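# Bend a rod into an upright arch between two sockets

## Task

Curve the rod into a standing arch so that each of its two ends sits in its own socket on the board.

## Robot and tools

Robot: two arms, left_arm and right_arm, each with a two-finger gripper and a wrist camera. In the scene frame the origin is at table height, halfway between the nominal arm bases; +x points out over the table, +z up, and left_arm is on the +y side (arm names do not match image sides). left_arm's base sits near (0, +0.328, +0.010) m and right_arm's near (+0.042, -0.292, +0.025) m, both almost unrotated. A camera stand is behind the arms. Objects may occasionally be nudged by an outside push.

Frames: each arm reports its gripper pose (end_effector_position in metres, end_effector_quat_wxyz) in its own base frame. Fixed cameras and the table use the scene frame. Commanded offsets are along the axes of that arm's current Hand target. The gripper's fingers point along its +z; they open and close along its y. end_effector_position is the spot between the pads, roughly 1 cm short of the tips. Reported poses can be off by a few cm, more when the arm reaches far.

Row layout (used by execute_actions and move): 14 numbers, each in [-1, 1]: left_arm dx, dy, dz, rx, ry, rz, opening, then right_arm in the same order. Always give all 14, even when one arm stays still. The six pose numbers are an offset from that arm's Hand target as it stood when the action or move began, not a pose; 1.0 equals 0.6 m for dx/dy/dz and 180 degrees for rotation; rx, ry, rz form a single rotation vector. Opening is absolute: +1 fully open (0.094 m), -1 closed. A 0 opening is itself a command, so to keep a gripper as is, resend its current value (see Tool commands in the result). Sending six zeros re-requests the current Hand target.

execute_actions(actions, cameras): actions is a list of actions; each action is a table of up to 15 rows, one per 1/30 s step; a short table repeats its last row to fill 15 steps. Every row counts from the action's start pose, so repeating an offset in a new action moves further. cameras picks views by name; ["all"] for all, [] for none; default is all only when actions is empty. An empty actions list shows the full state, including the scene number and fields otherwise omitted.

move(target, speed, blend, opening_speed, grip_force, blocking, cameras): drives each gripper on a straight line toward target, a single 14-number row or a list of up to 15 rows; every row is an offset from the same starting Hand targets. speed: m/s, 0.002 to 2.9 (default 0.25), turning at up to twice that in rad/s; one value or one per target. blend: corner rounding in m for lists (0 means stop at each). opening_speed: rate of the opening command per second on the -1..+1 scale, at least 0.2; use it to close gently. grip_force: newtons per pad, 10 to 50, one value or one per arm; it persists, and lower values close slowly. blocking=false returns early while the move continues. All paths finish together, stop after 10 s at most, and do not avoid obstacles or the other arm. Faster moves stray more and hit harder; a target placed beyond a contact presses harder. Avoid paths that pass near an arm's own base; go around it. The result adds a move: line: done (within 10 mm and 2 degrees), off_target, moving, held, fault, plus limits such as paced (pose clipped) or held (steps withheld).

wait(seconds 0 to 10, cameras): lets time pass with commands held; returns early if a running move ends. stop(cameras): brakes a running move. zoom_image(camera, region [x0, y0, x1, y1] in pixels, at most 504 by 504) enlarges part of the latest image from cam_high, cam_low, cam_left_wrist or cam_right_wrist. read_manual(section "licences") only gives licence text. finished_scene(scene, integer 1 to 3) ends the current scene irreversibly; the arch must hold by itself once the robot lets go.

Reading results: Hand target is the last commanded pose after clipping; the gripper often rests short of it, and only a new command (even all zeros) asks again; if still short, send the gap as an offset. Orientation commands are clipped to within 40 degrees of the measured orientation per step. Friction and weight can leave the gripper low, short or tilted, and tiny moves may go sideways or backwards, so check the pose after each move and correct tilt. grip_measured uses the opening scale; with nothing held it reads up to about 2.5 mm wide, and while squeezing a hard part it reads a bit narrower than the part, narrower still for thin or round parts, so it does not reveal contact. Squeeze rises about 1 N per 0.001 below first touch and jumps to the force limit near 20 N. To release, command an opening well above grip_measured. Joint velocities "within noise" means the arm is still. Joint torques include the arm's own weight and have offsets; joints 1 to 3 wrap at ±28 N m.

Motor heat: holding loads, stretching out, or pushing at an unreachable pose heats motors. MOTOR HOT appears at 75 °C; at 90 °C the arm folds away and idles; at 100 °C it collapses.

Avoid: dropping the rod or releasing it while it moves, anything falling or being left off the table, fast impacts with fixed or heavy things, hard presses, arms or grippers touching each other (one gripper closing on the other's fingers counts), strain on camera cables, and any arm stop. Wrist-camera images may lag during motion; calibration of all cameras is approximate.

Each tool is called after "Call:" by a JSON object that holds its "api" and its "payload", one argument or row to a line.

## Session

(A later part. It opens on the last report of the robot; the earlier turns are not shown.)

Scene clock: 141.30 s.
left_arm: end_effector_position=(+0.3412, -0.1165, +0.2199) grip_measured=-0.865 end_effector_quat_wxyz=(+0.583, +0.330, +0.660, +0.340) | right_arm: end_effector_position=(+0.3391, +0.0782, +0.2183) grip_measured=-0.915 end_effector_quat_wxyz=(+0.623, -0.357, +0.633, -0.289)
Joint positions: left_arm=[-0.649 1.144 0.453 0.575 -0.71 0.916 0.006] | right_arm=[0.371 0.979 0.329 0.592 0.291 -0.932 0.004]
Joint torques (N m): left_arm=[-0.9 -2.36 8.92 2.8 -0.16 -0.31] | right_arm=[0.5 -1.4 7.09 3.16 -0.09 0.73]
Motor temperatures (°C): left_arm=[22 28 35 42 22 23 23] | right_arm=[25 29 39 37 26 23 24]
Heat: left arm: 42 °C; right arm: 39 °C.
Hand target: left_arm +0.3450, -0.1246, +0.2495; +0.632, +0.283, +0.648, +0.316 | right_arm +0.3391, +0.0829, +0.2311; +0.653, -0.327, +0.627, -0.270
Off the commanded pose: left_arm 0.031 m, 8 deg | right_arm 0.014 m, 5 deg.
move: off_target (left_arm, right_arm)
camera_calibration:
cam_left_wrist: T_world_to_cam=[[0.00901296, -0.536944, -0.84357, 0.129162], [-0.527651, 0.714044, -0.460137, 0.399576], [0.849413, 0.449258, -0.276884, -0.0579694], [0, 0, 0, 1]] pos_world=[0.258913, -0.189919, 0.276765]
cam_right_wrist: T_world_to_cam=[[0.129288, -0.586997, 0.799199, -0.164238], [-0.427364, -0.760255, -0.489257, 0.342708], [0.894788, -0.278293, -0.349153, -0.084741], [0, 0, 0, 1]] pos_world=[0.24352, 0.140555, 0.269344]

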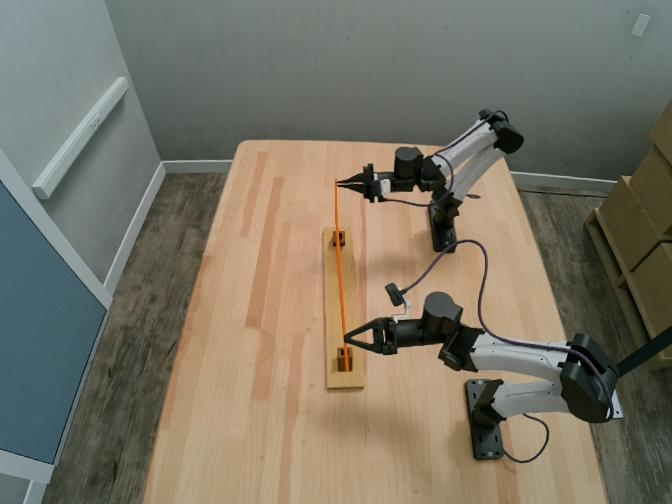

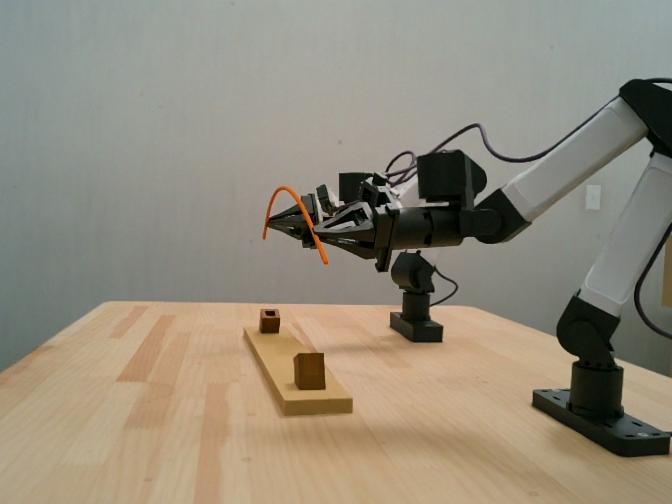

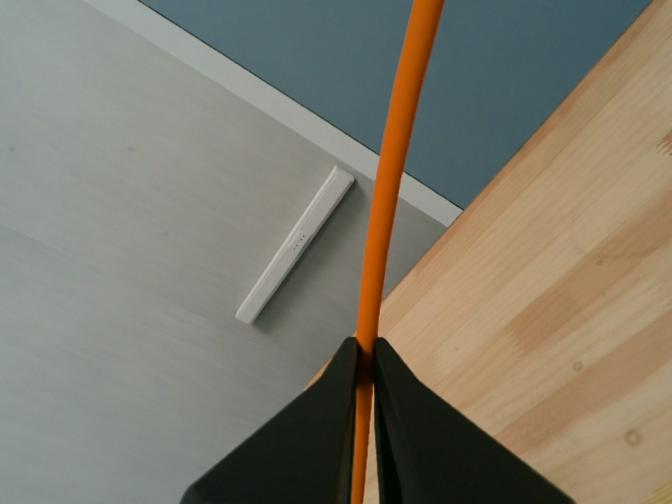

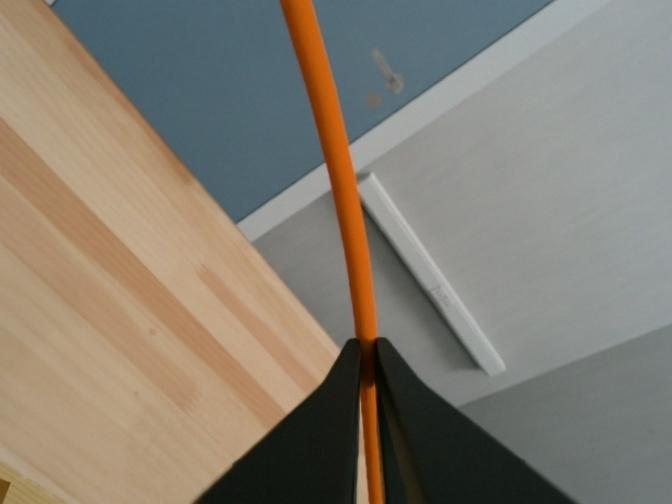

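Call:
{"api": "move", "payload": {
  "target": [-0.0502, 0.0015, 0, 0, 0, -0.1389, -1.0, -0.0341, 0.0177, 0, 0, 0, 0.1389, -1.0],
  "speed": 0.12,
  "cameras": ["all"]
}}

Scene clock: 150.10 s.
left_arm: end_effector_position=(+0.3443, -0.1391, +0.2453) grip_measured=-0.865 end_effector_quat_wxyz=(+0.655, +0.180, +0.702, +0.213) | right_arm: end_effector_position=(+0.3333, +0.0980, +0.2101) grip_measured=-0.915 end_effector_quat_wxyz=(+0.662, -0.222, +0.699, -0.155)
Joint positions: left_arm=[-0.721 1.19 0.545 0.575 -0.784 0.516 0.006] | right_arm=[0.486 1.008 0.329 0.595 0.407 -0.504 0.004]
Joint torques (N m): left_arm=[-0.91 -3.02 9.92 2.22 -0.14 -0.57] | right_arm=[0.49 -1.44 9.68 3.09 -0.09 0.83]
Heat: left arm: 45 °C; right arm: 40 °C.
Hand target: left_arm +0.3462, -0.1471, +0.2695; +0.686, +0.136, +0.694, +0.171 | right_arm +0.3372, +0.1053, +0.2361; +0.696, -0.184, +0.683, -0.123
Off the commanded pose: left_arm 0.026 m, 8 deg | right_arm 0.027 m, 7 deg.
move: off_target (left_arm, right_arm)
camera_calibration:
cam_left_wrist: T_world_to_cam=[[0.0750091, -0.833947, -0.546723, 0.0014345], [-0.50493, 0.44102, -0.741989, 0.452341], [0.859895, 0.331713, -0.388004, -0.036095], [0, 0, 0, 1]] pos_world=[0.259331, -0.186322, 0.322411]
cam_right_wrist: T_world_to_cam=[[0.14266, -0.858176, 0.493135, -0.0588642], [-0.478976, -0.495864, -0.724363, 0.391936], [0.866159, -0.132862, -0.481785, -0.0538096], [0, 0, 0, 1]] pos_world=[0.242733, 0.136682, 0.287007]

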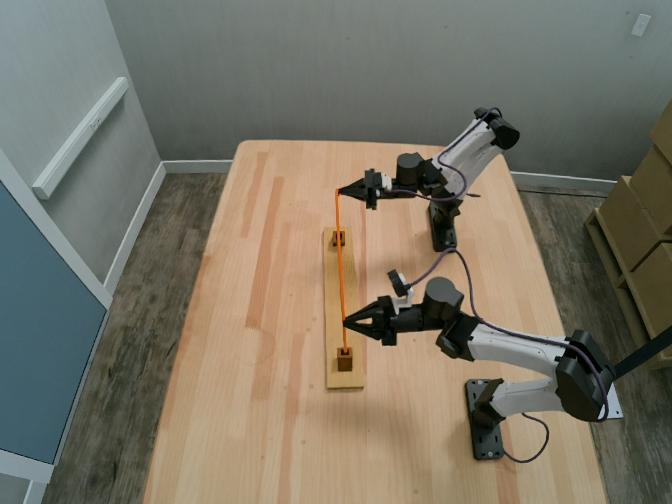

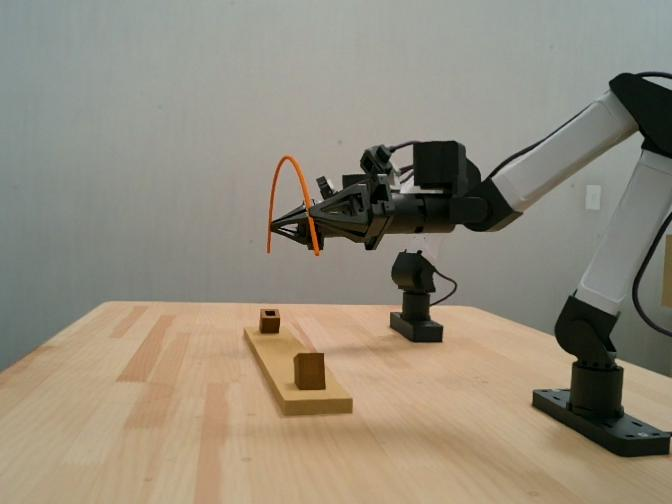

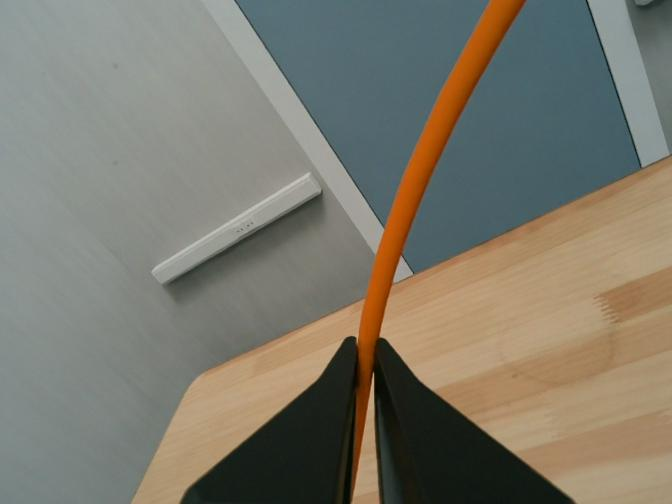

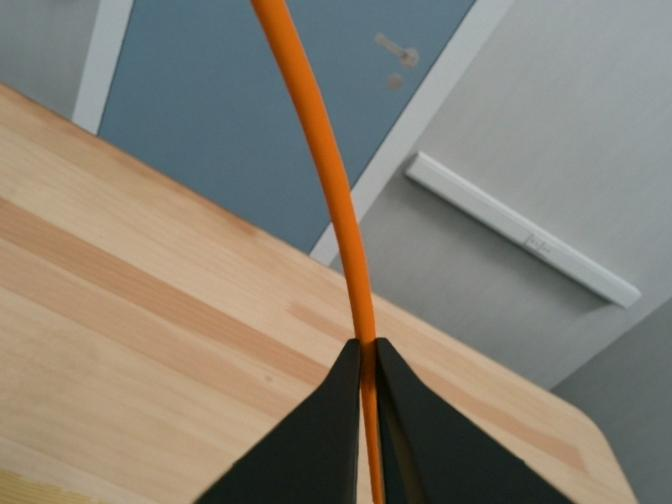

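Call:
{"api": "move", "payload": {
  "target": [-0.0139, -0.0496, 0, 0, 0, -0.1278, -1.0, -0.0441, 0.0355, 0, 0, 0, 0.1278, -1.0],
  "speed": 0.12,
  "cameras": ["all"]
}}

Scene clock: 158.90 s.
left_arm: end_effector_position=(+0.3448, -0.1668, +0.2340) grip_measured=-0.865 end_effector_quat_wxyz=(+0.673, +0.050, +0.732, +0.093) | right_arm: end_effector_position=(+0.3318, +0.1262, +0.2271) grip_measured=-0.915 end_effector_quat_wxyz=(+0.687, -0.084, +0.721, -0.032)
Joint positions: left_arm=[-0.806 1.294 0.598 0.575 -0.872 0.114 0.006] | right_arm=[0.624 1.06 0.401 0.595 0.553 -0.129 0.004]
Joint torques (N m): left_arm=[-0.99 -3.55 9.62 2.63 -0.12 -0.59] | right_arm=[0.65 -2.07 10.47 2.66 -0.15 1.04]
Heat: left arm: 45 °C; right arm: 42 °C.
Hand target: left_arm +0.3478, -0.1776, +0.2644; +0.706, -0.005, +0.707, +0.031 | right_arm +0.3345, +0.1357, +0.2510; +0.707, -0.044, +0.706, +0.019
Off the commanded pose: left_arm 0.032 m, 11 deg | right_arm 0.026 m, 8 deg.
move: off_target (left_arm, right_arm)
camera_calibration:
cam_left_wrist: T_world_to_cam=[[0.0993664, -0.970562, -0.219396, -0.135598], [-0.516158, 0.138229, -0.845266, 0.433889], [0.85071, 0.197234, -0.487228, -0.027738], [0, 0, 0, 1]] pos_world=[0.261026, -0.186111, 0.323487]
cam_right_wrist: T_world_to_cam=[[0.114808, -0.98286, 0.14424, 0.0613426], [-0.493863, -0.182457, -0.850181, 0.411514], [0.861927, 0.0263723, -0.506346, -0.0537486], [0, 0, 0, 1]] pos_world=[0.242516, 0.136792, 0.313798]

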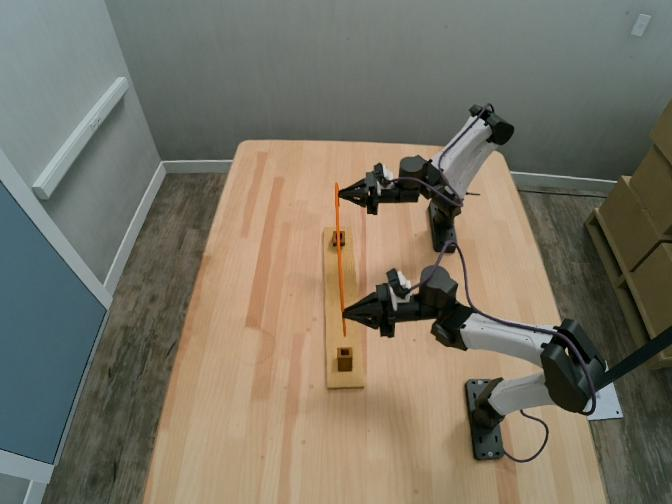

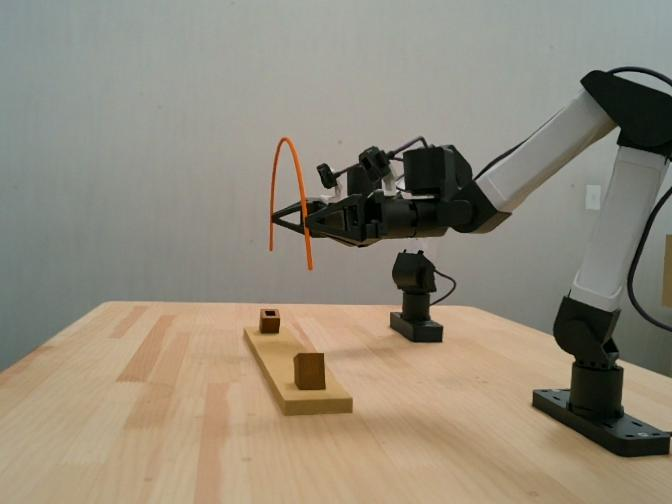

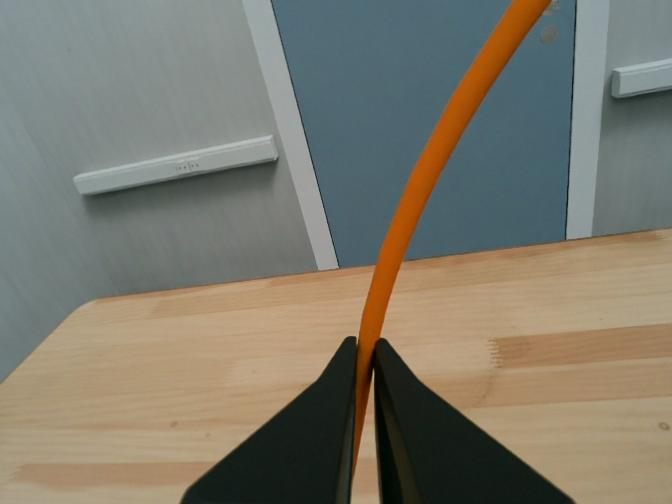

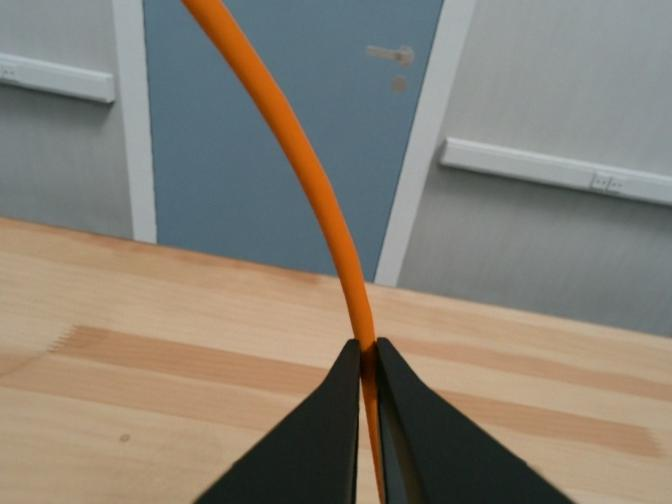

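Call:
{"api": "zoom_image", "payload": {
  "camera": "cam_high",
  "region": [310, 170, 380, 260]
}}

Call:
{"api": "zoom_image", "payload": {
  "camera": "cam_high",
  "region": [310, 300, 390, 395]
}}

Call:
{"api": "zoom_image", "payload": {
  "camera": "cam_low",
  "region": [230, 230, 370, 420]
}}

Scaled by 5.600 from the camera's 672x504 image, which has a finer 960x720 frame.

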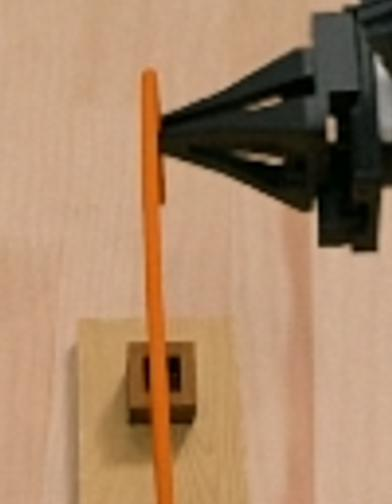

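Scaled by 5.305 from the camera's 672x504 image, which has a finer 960x720 frame.

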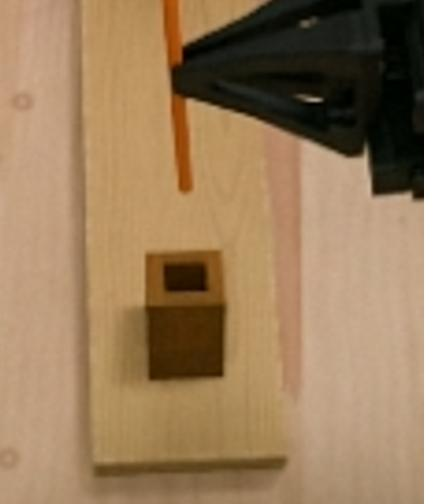

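Scaled by 2.653 from the camera's 672x504 image, which has a finer 960x720 frame.

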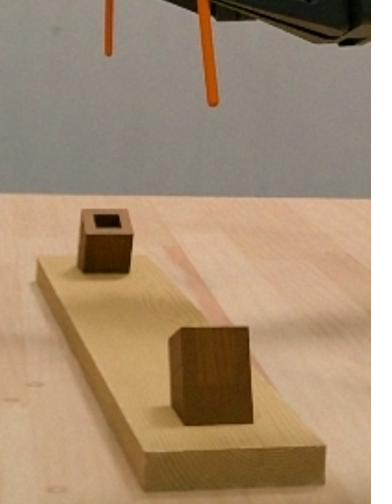

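Call:
{"api": "move", "payload": {
  "target": [0.116, -0.0177, -0.004, 0, 0, 0, -1.0, 0.1297, 0.0157, 0.0012, 0, 0, 0, -1.0],
  "speed": 0.1,
  "cameras": ["all"]
}}

Scene clock: 175.53 s.
left_arm: end_effector_position=(+0.3459, -0.1730, +0.1721) grip_measured=-0.865 end_effector_quat_wxyz=(+0.670, +0.033, +0.735, +0.092) | right_arm: end_effector_position=(+0.3373, +0.1324, +0.1604) grip_measured=-0.915 end_effector_quat_wxyz=(+0.684, -0.070, +0.725, -0.030)
Joint positions: left_arm=[-0.829 1.52 0.483 0.898 -0.916 0.072 0.006] | right_arm=[0.645 1.393 0.259 1.06 0.592 -0.097 0.004]
Joint torques (N m): left_arm=[-1.32 -4.37 5.91 2.94 0.01 -0.32] | right_arm=[0.98 -3.23 4.86 3.25 -0.28 0.77]
Motor temperatures (°C): left_arm=[22 27 39 48 22 24 24] | right_arm=[25 28 45 43 25 24 24]
Heat: left arm: 48 °C; right arm: 45 °C.
Hand target: left_arm +0.3457, -0.1857, +0.1945; +0.706, -0.005, +0.707, +0.031 | right_arm +0.3345, +0.1424, +0.1729; +0.707, -0.044, +0.706, +0.019
Off the commanded pose: left_arm 0.026 m, 10 deg | right_arm 0.016 m, 7 deg.
move: off_target (left_arm, right_arm)
camera_calibration:
cam_left_wrist: T_world_to_cam=[[0.122257, -0.973021, -0.195662, -0.167681], [-0.522539, 0.104502, -0.846187, 0.379605], [0.843805, 0.205693, -0.495665, -0.0523318], [0, 0, 0, 1]] pos_world=[0.263016, -0.192062, 0.262469]
cam_right_wrist: T_world_to_cam=[[0.0975741, -0.987963, 0.120034, 0.0868076], [-0.504685, -0.153071, -0.849625, 0.358317], [0.857772, 0.0223219, -0.513546, -0.0892311], [0, 0, 0, 1]] pos_world=[0.248907, 0.142602, 0.248191]

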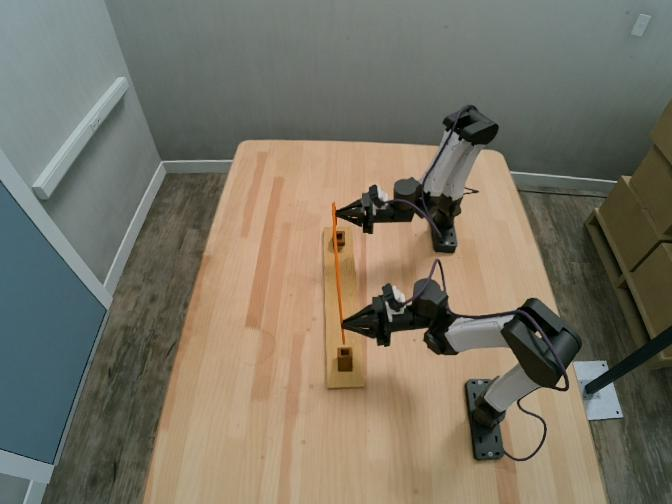

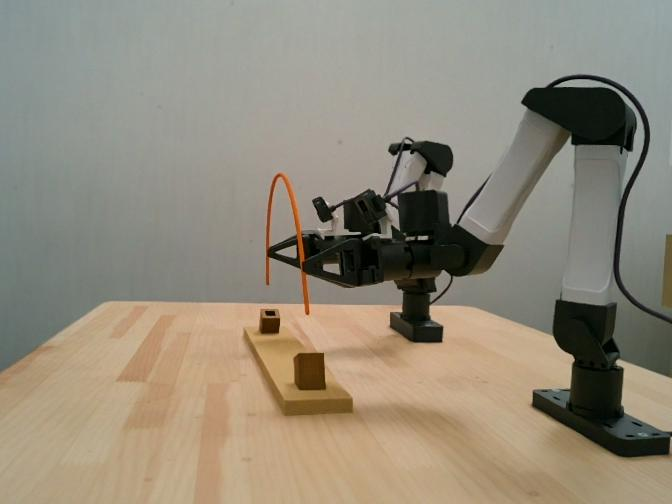

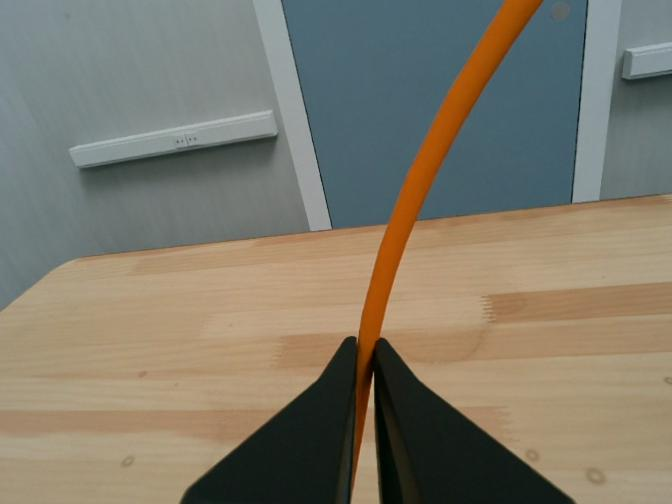

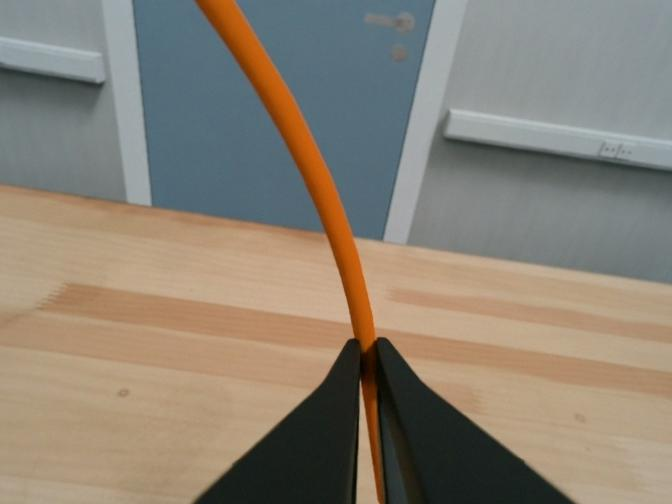

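Call:
{"api": "zoom_image", "payload": {
  "camera": "cam_high",
  "region": [310, 190, 380, 260]
}}

Call:
{"api": "zoom_image", "payload": {
  "camera": "cam_high",
  "region": [310, 305, 390, 395]
}}

Call:
{"api": "zoom_image", "payload": {
  "camera": "cam_low",
  "region": [230, 250, 370, 420]
}}

Scaled by 7.200 from the camera's 672x504 image, which has a finer 960x720 frame.

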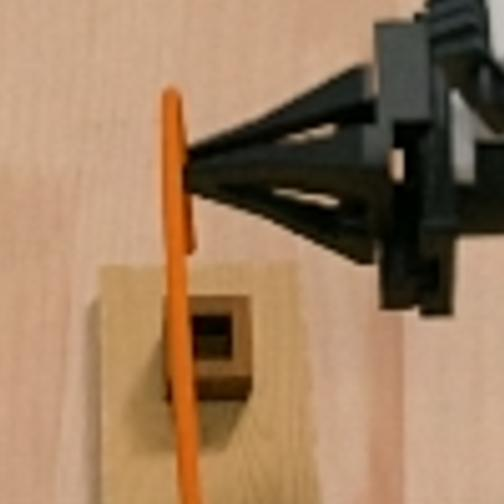

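Scaled by 5.600 from the camera's 672x504 image, which has a finer 960x720 frame.

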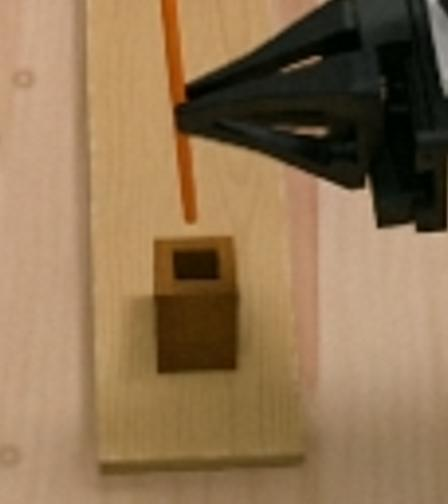

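Scaled by 2.965 from the camera's 672x504 image, which has a finer 960x720 frame.

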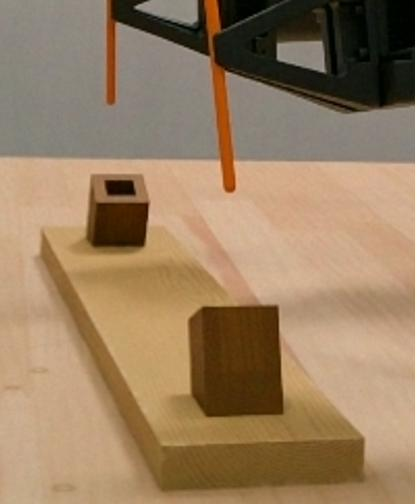

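Call:
{"api": "move", "payload": {
  "target": [0.0695, -0.0127, -0.0063, 0, 0, 0, -1.0, 0.075, 0.0057, -0.0115, 0, 0, 0, -1.0],
  "speed": 0.08,
  "cameras": ["all"]
}}

Call:
{"api": "zoom_image", "payload": {
  "camera": "cam_high",
  "region": [310, 190, 380, 260]
}}

Call:
{"api": "zoom_image", "payload": {
  "camera": "cam_high",
  "region": [310, 305, 390, 395]
}}

Call:
{"api": "zoom_image", "payload": {
  "camera": "cam_low",
  "region": [230, 250, 370, 420]
}}

Scene clock: 184.97 s.
left_arm: end_effector_position=(+0.3421, -0.1770, +0.1296) grip_measured=-0.865 end_effector_quat_wxyz=(+0.669, +0.032, +0.736, +0.097) | right_arm: end_effector_position=(+0.3296, +0.1310, +0.1108) grip_measured=-0.915 end_effector_quat_wxyz=(+0.678, -0.068, +0.731, -0.034)
Joint positions: left_arm=[-0.853 1.721 0.43 1.142 -0.948 0.066 0.006] | right_arm=[0.67 1.715 0.176 1.442 0.625 -0.086 0.004]
Joint torques (N m): left_arm=[-1.43 -5 5.07 2.97 0.07 -0.3] | right_arm=[1.11 -4.08 3.18 3.42 -0.34 0.68]
Heat: left arm: 49 °C; right arm: 44 °C.
Hand target: left_arm +0.3422, -0.1920, +0.1525; +0.706, -0.005, +0.707, +0.031 | right_arm +0.3275, +0.1436, +0.1278; +0.707, -0.044, +0.706, +0.019
Off the commanded pose: left_arm 0.027 m, 10 deg | right_arm 0.021 m, 8 deg.
move: off_target (left_arm, right_arm)
camera_calibration:
cam_left_wrist: T_world_to_cam=[[0.129303, -0.971047, -0.200871, -0.180797], [-0.526006, 0.104554, -0.844029, 0.343003], [0.840594, 0.214795, -0.497258, -0.0664003], [0, 0, 0, 1]] pos_world=[0.259615, -0.197163, 0.22017]
cam_right_wrist: T_world_to_cam=[[0.0899844, -0.988187, 0.124055, 0.0942661], [-0.520487, -0.152857, -0.840076, 0.316197], [0.849115, 0.0110249, -0.528094, -0.102118], [0, 0, 0, 1]] pos_world=[0.242804, 0.142611, 0.200008]

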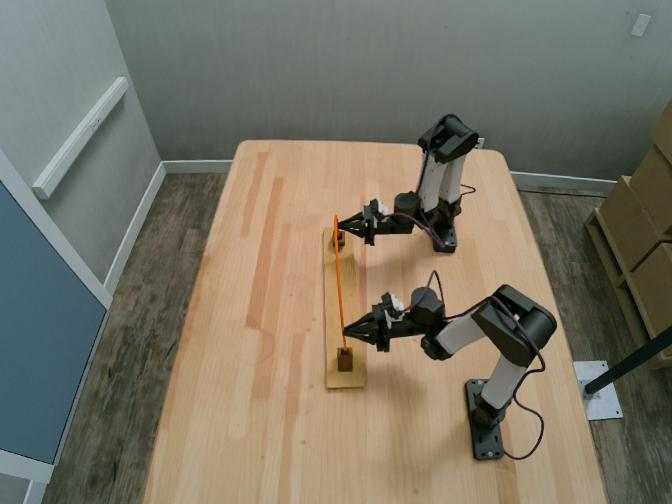

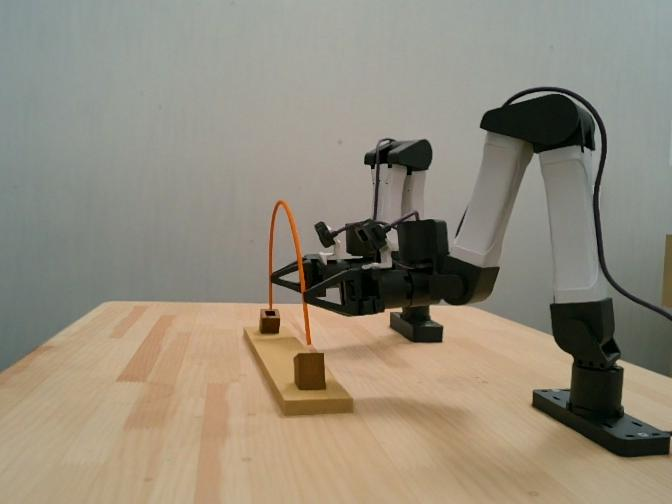

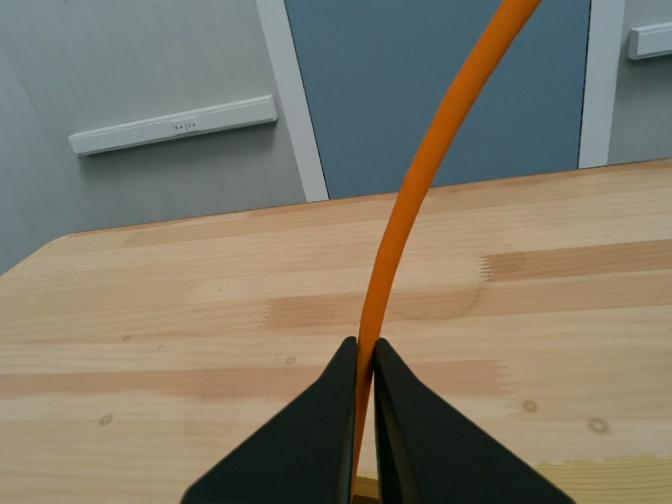

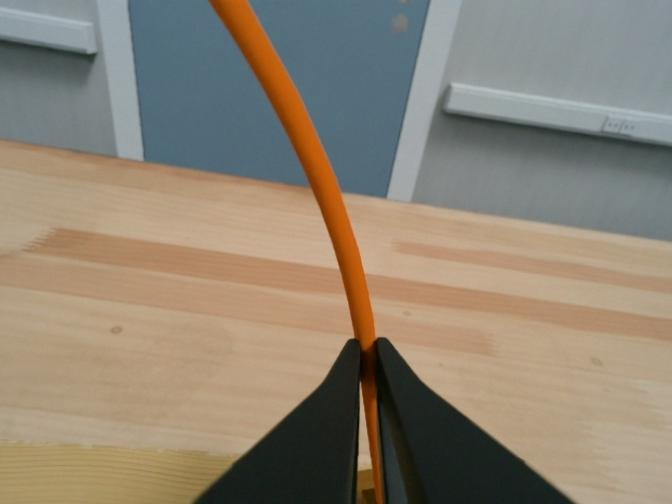

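Scaled by 7.200 from the camera's 672x504 image, which has a finer 960x720 frame.

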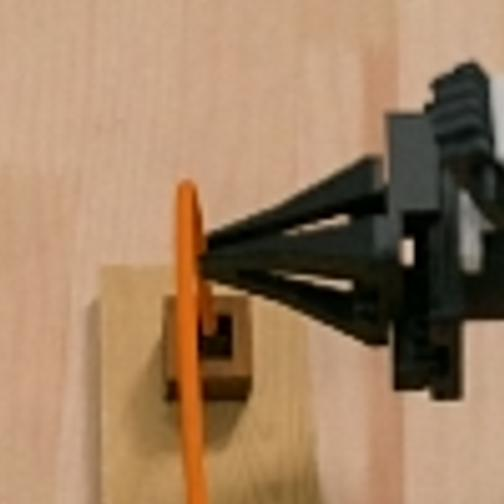

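Scaled by 5.600 from the camera's 672x504 image, which has a finer 960x720 frame.

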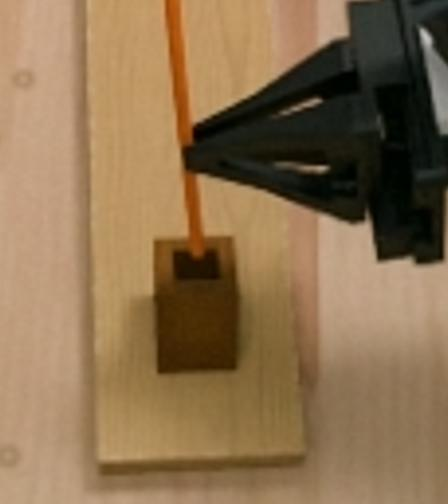

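Scaled by 2.965 from the camera's 672x504 image, which has a finer 960x720 frame.

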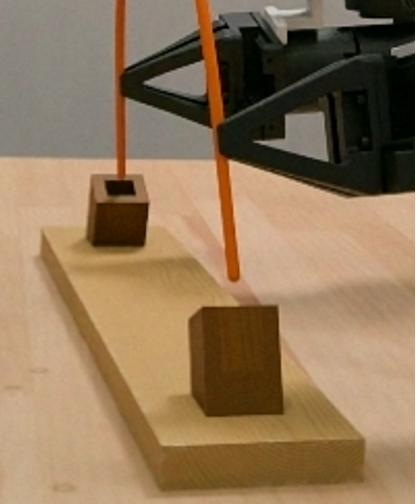

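Call:
{"api": "move", "payload": {
  "target": [0.0311, 0.0072, 0, 0, 0, 0.0167, -1.0, 0.0311, -0.0072, 0, 0, 0, -0.0167, -1.0],
  "speed": 0.05,
  "cameras": ["all"]
}}

Call:
{"api": "zoom_image", "payload": {
  "camera": "cam_high",
  "region": [310, 190, 380, 260]
}}

Call:
{"api": "zoom_image", "payload": {
  "camera": "cam_high",
  "region": [310, 305, 390, 395]
}}

Call:
{"api": "zoom_image", "payload": {
  "camera": "cam_low",
  "region": [230, 250, 370, 420]
}}

Scene clock: 192.30 s.
left_arm: end_effector_position=(+0.3393, -0.1737, +0.1108) grip_measured=-0.865 end_effector_quat_wxyz=(+0.666, +0.049, +0.736, +0.113) | right_arm: end_effector_position=(+0.3262, +0.1284, +0.0862) grip_measured=-0.915 end_effector_quat_wxyz=(+0.654, -0.085, +0.750, -0.050)
Joint positions: left_arm=[-0.853 1.813 0.398 1.265 -0.948 0.112 0.006] | right_arm=[0.67 1.787 0.163 1.45 0.625 -0.086 0.004]
Joint torques (N m): left_arm=[-0.55 -5.22 4.55 3 0.16 -0.21] | right_arm=[-0.28 -4.26 2.69 3.82 -0.43 0.37]
Heat: left arm: 51 °C; right arm: 45 °C.
Hand target: left_arm +0.3419, -0.1870, +0.1340; +0.705, +0.014, +0.707, +0.050 | right_arm +0.3279, +0.1386, +0.1093; +0.707, -0.062, +0.705, +0.000
Off the commanded pose: left_arm 0.027 m, 10 deg | right_arm 0.025 m, 10 deg.
joint sent to its limit (right arm) — joint 4 (wrist pitch), upper limit. The joint targets are off in position and orientation.
move: off_target (left_arm, right_arm)
camera_calibration:
cam_left_wrist: T_world_to_cam=[[0.124194, -0.961071, -0.246816, -0.172535], [-0.530194, 0.14598, -0.835215, 0.332881], [0.838731, 0.234589, -0.491424, -0.0707088], [0, 0, 0, 1]] pos_world=[0.257225, -0.197825, 0.200694]
cam_right_wrist: T_world_to_cam=[[0.0986722, -0.981303, 0.165255, 0.0877478], [-0.569782, -0.191862, -0.799085, 0.310902], [0.815851, -0.0153118, -0.57806, -0.0936823], [0, 0, 0, 1]] pos_world=[0.244919, 0.144323, 0.179783]

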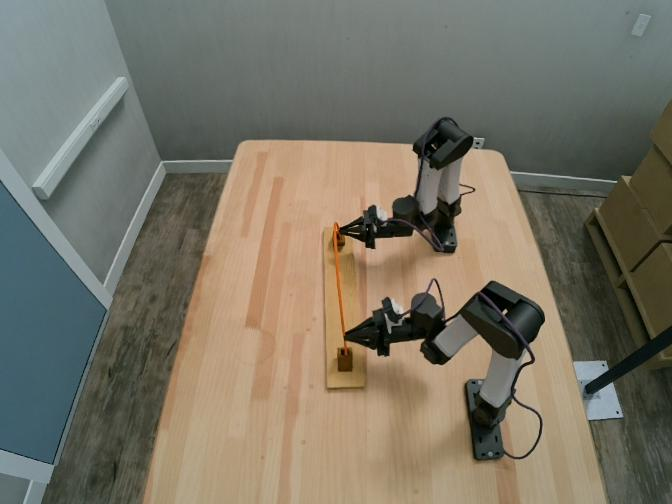

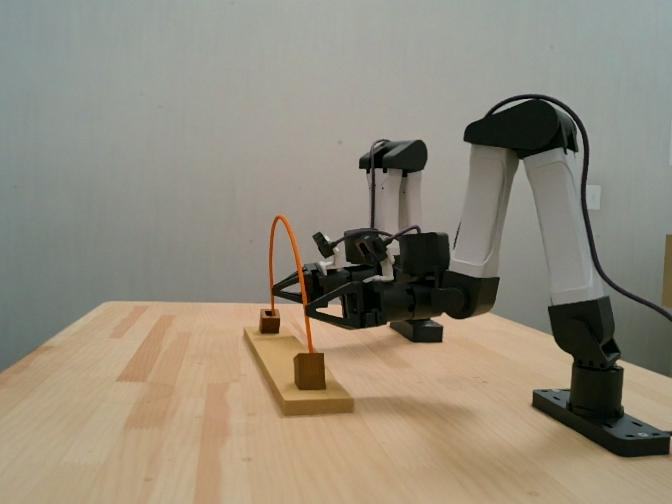

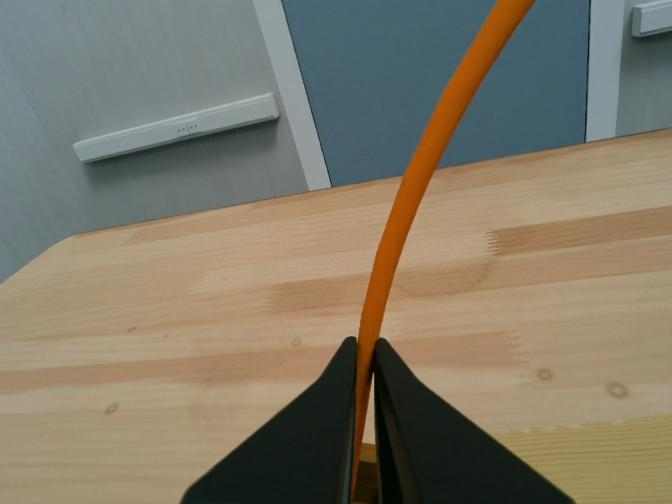

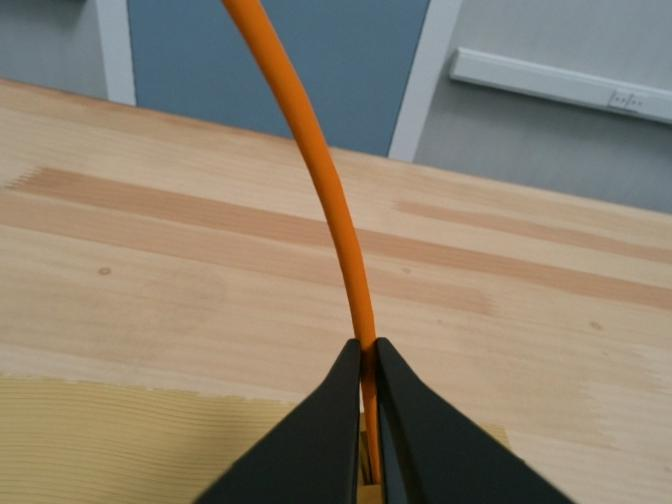

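Scaled by 7.200 from the camera's 672x504 image, which has a finer 960x720 frame.

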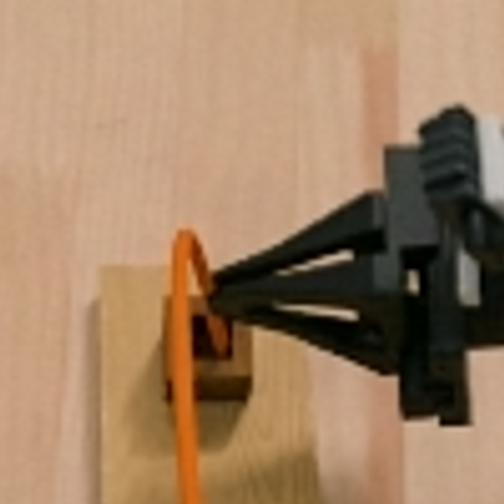

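Scaled by 5.600 from the camera's 672x504 image, which has a finer 960x720 frame.

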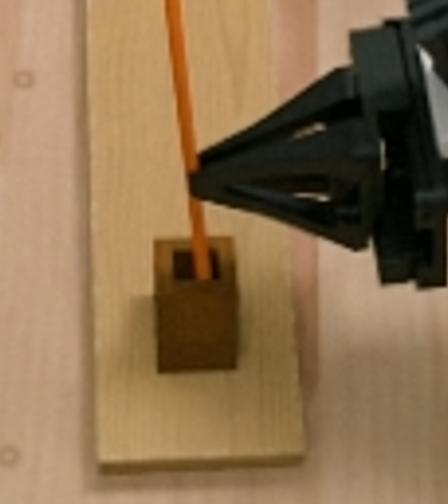

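Scaled by 2.965 from the camera's 672x504 image, which has a finer 960x720 frame.

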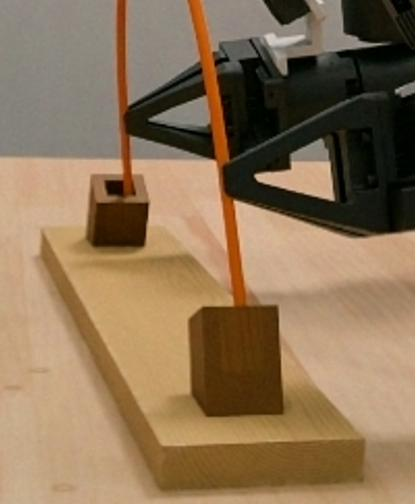

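Call:
{"api": "move", "payload": {
  "target": [0.0478, 0.0105, 0.0117, 0, 0.0278, 0.0167, -1.0, 0.0315, -0.0067, 0.0117, 0, 0.05, -0.0167, -1.0],
  "speed": 0.05,
  "cameras": ["all"]
}}

Call:
{"api": "zoom_image", "payload": {
  "camera": "cam_high",
  "region": [310, 190, 380, 260]
}}

Call:
{"api": "zoom_image", "payload": {
  "camera": "cam_high",
  "region": [310, 305, 390, 395]
}}

Call:
{"api": "zoom_image", "payload": {
  "camera": "cam_low",
  "region": [230, 250, 370, 420]
}}

Scene clock: 203.63 s.
left_arm: end_effector_position=(+0.3448, -0.1687, +0.0966) grip_measured=-0.865 end_effector_quat_wxyz=(+0.654, +0.061, +0.744, +0.120) | right_arm: end_effector_position=(+0.3287, +0.1201, +0.0777) grip_measured=-0.915 end_effector_quat_wxyz=(+0.635, -0.090, +0.764, -0.064)
Joint positions: left_arm=[-0.823 1.853 0.398 1.265 -0.914 0.112 0.006] | right_arm=[0.639 1.76 0.168 1.364 0.61 -0.086 0.004]
Joint torques (N m): left_arm=[0.2 -5.38 4.41 2.25 0.15 -0.56] | right_arm=[-0.83 -7.65 5.15 2.26 -0.58 0.49]
Motor temperatures (°C): left_arm=[22 28 37 50 22 23 24] | right_arm=[25 29 41 50 25 23 24]
Heat: left arm: 50 °C; right arm: 50 °C.
Hand target: left_arm +0.3485, -0.1778, +0.1060; +0.672, +0.030, +0.737, +0.069 | right_arm +0.3354, +0.1336, +0.0909; +0.649, -0.081, +0.756, -0.023
Off the commanded pose: left_arm 0.014 m, 7 deg | right_arm 0.020 m, 5 deg.
move: off_target (left_arm, right_arm)
camera_calibration:
cam_left_wrist: T_world_to_cam=[[0.113604, -0.954638, -0.275246, -0.164423], [-0.555322, 0.168711, -0.814343, 0.333722], [0.823839, 0.245363, -0.510966, -0.074607], [0, 0, 0, 1]] pos_world=[0.265466, -0.194961, 0.188386]
cam_right_wrist: T_world_to_cam=[[0.0912876, -0.977394, 0.190705, 0.0807423], [-0.607708, -0.206388, -0.766873, 0.315697], [0.788896, -0.0458868, -0.612811, -0.0856173], [0, 0, 0, 1]] pos_world=[0.252024, 0.140144, 0.174235]

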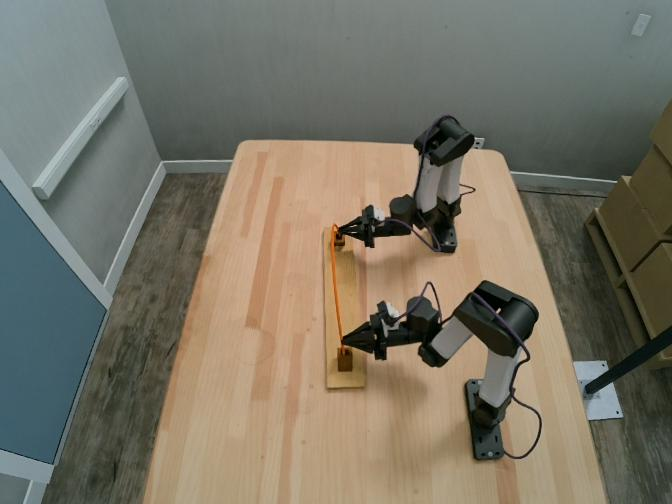

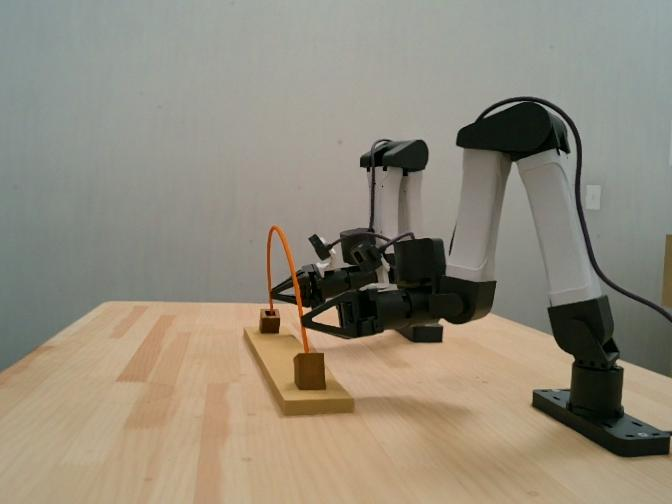

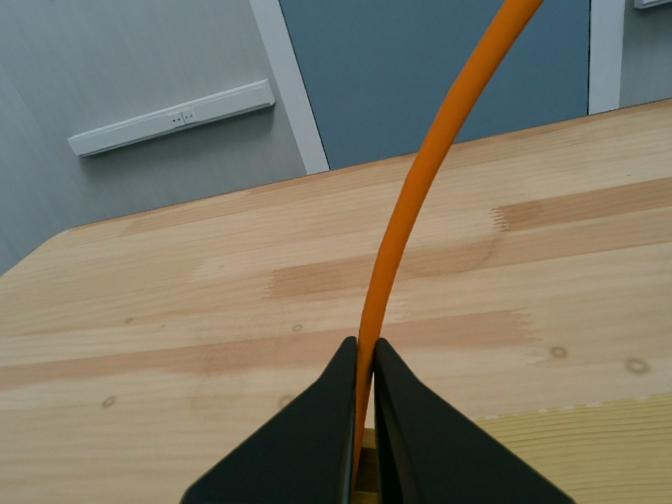

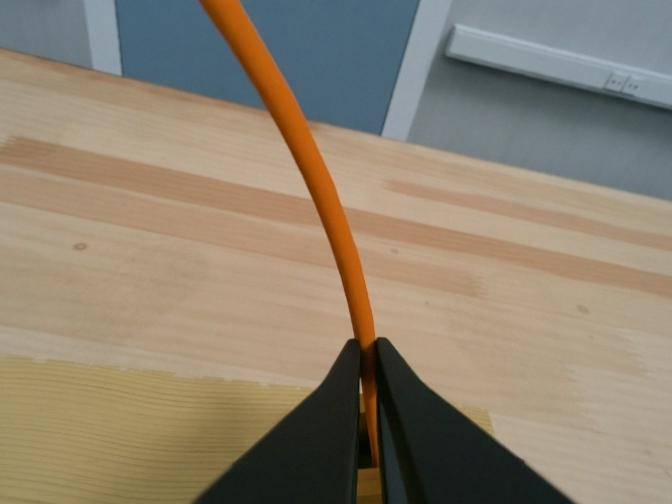

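Scaled by 7.200 from the camera's 672x504 image, which has a finer 960x720 frame.

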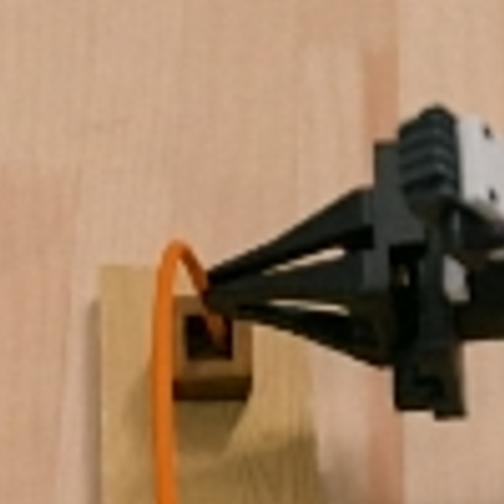

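Scaled by 5.600 from the camera's 672x504 image, which has a finer 960x720 frame.

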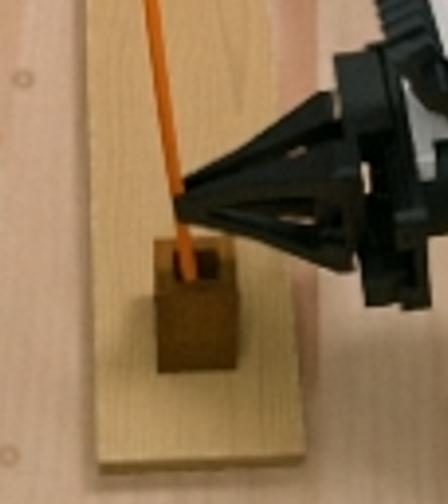

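Scaled by 2.965 from the camera's 672x504 image, which has a finer 960x720 frame.

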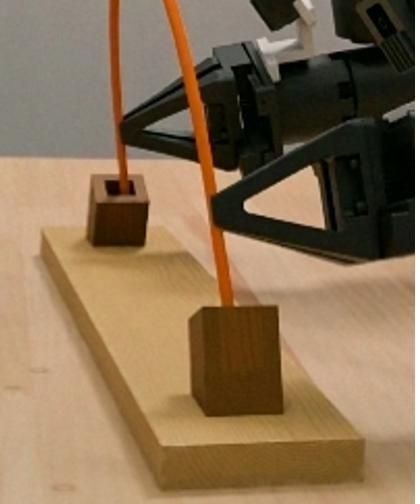

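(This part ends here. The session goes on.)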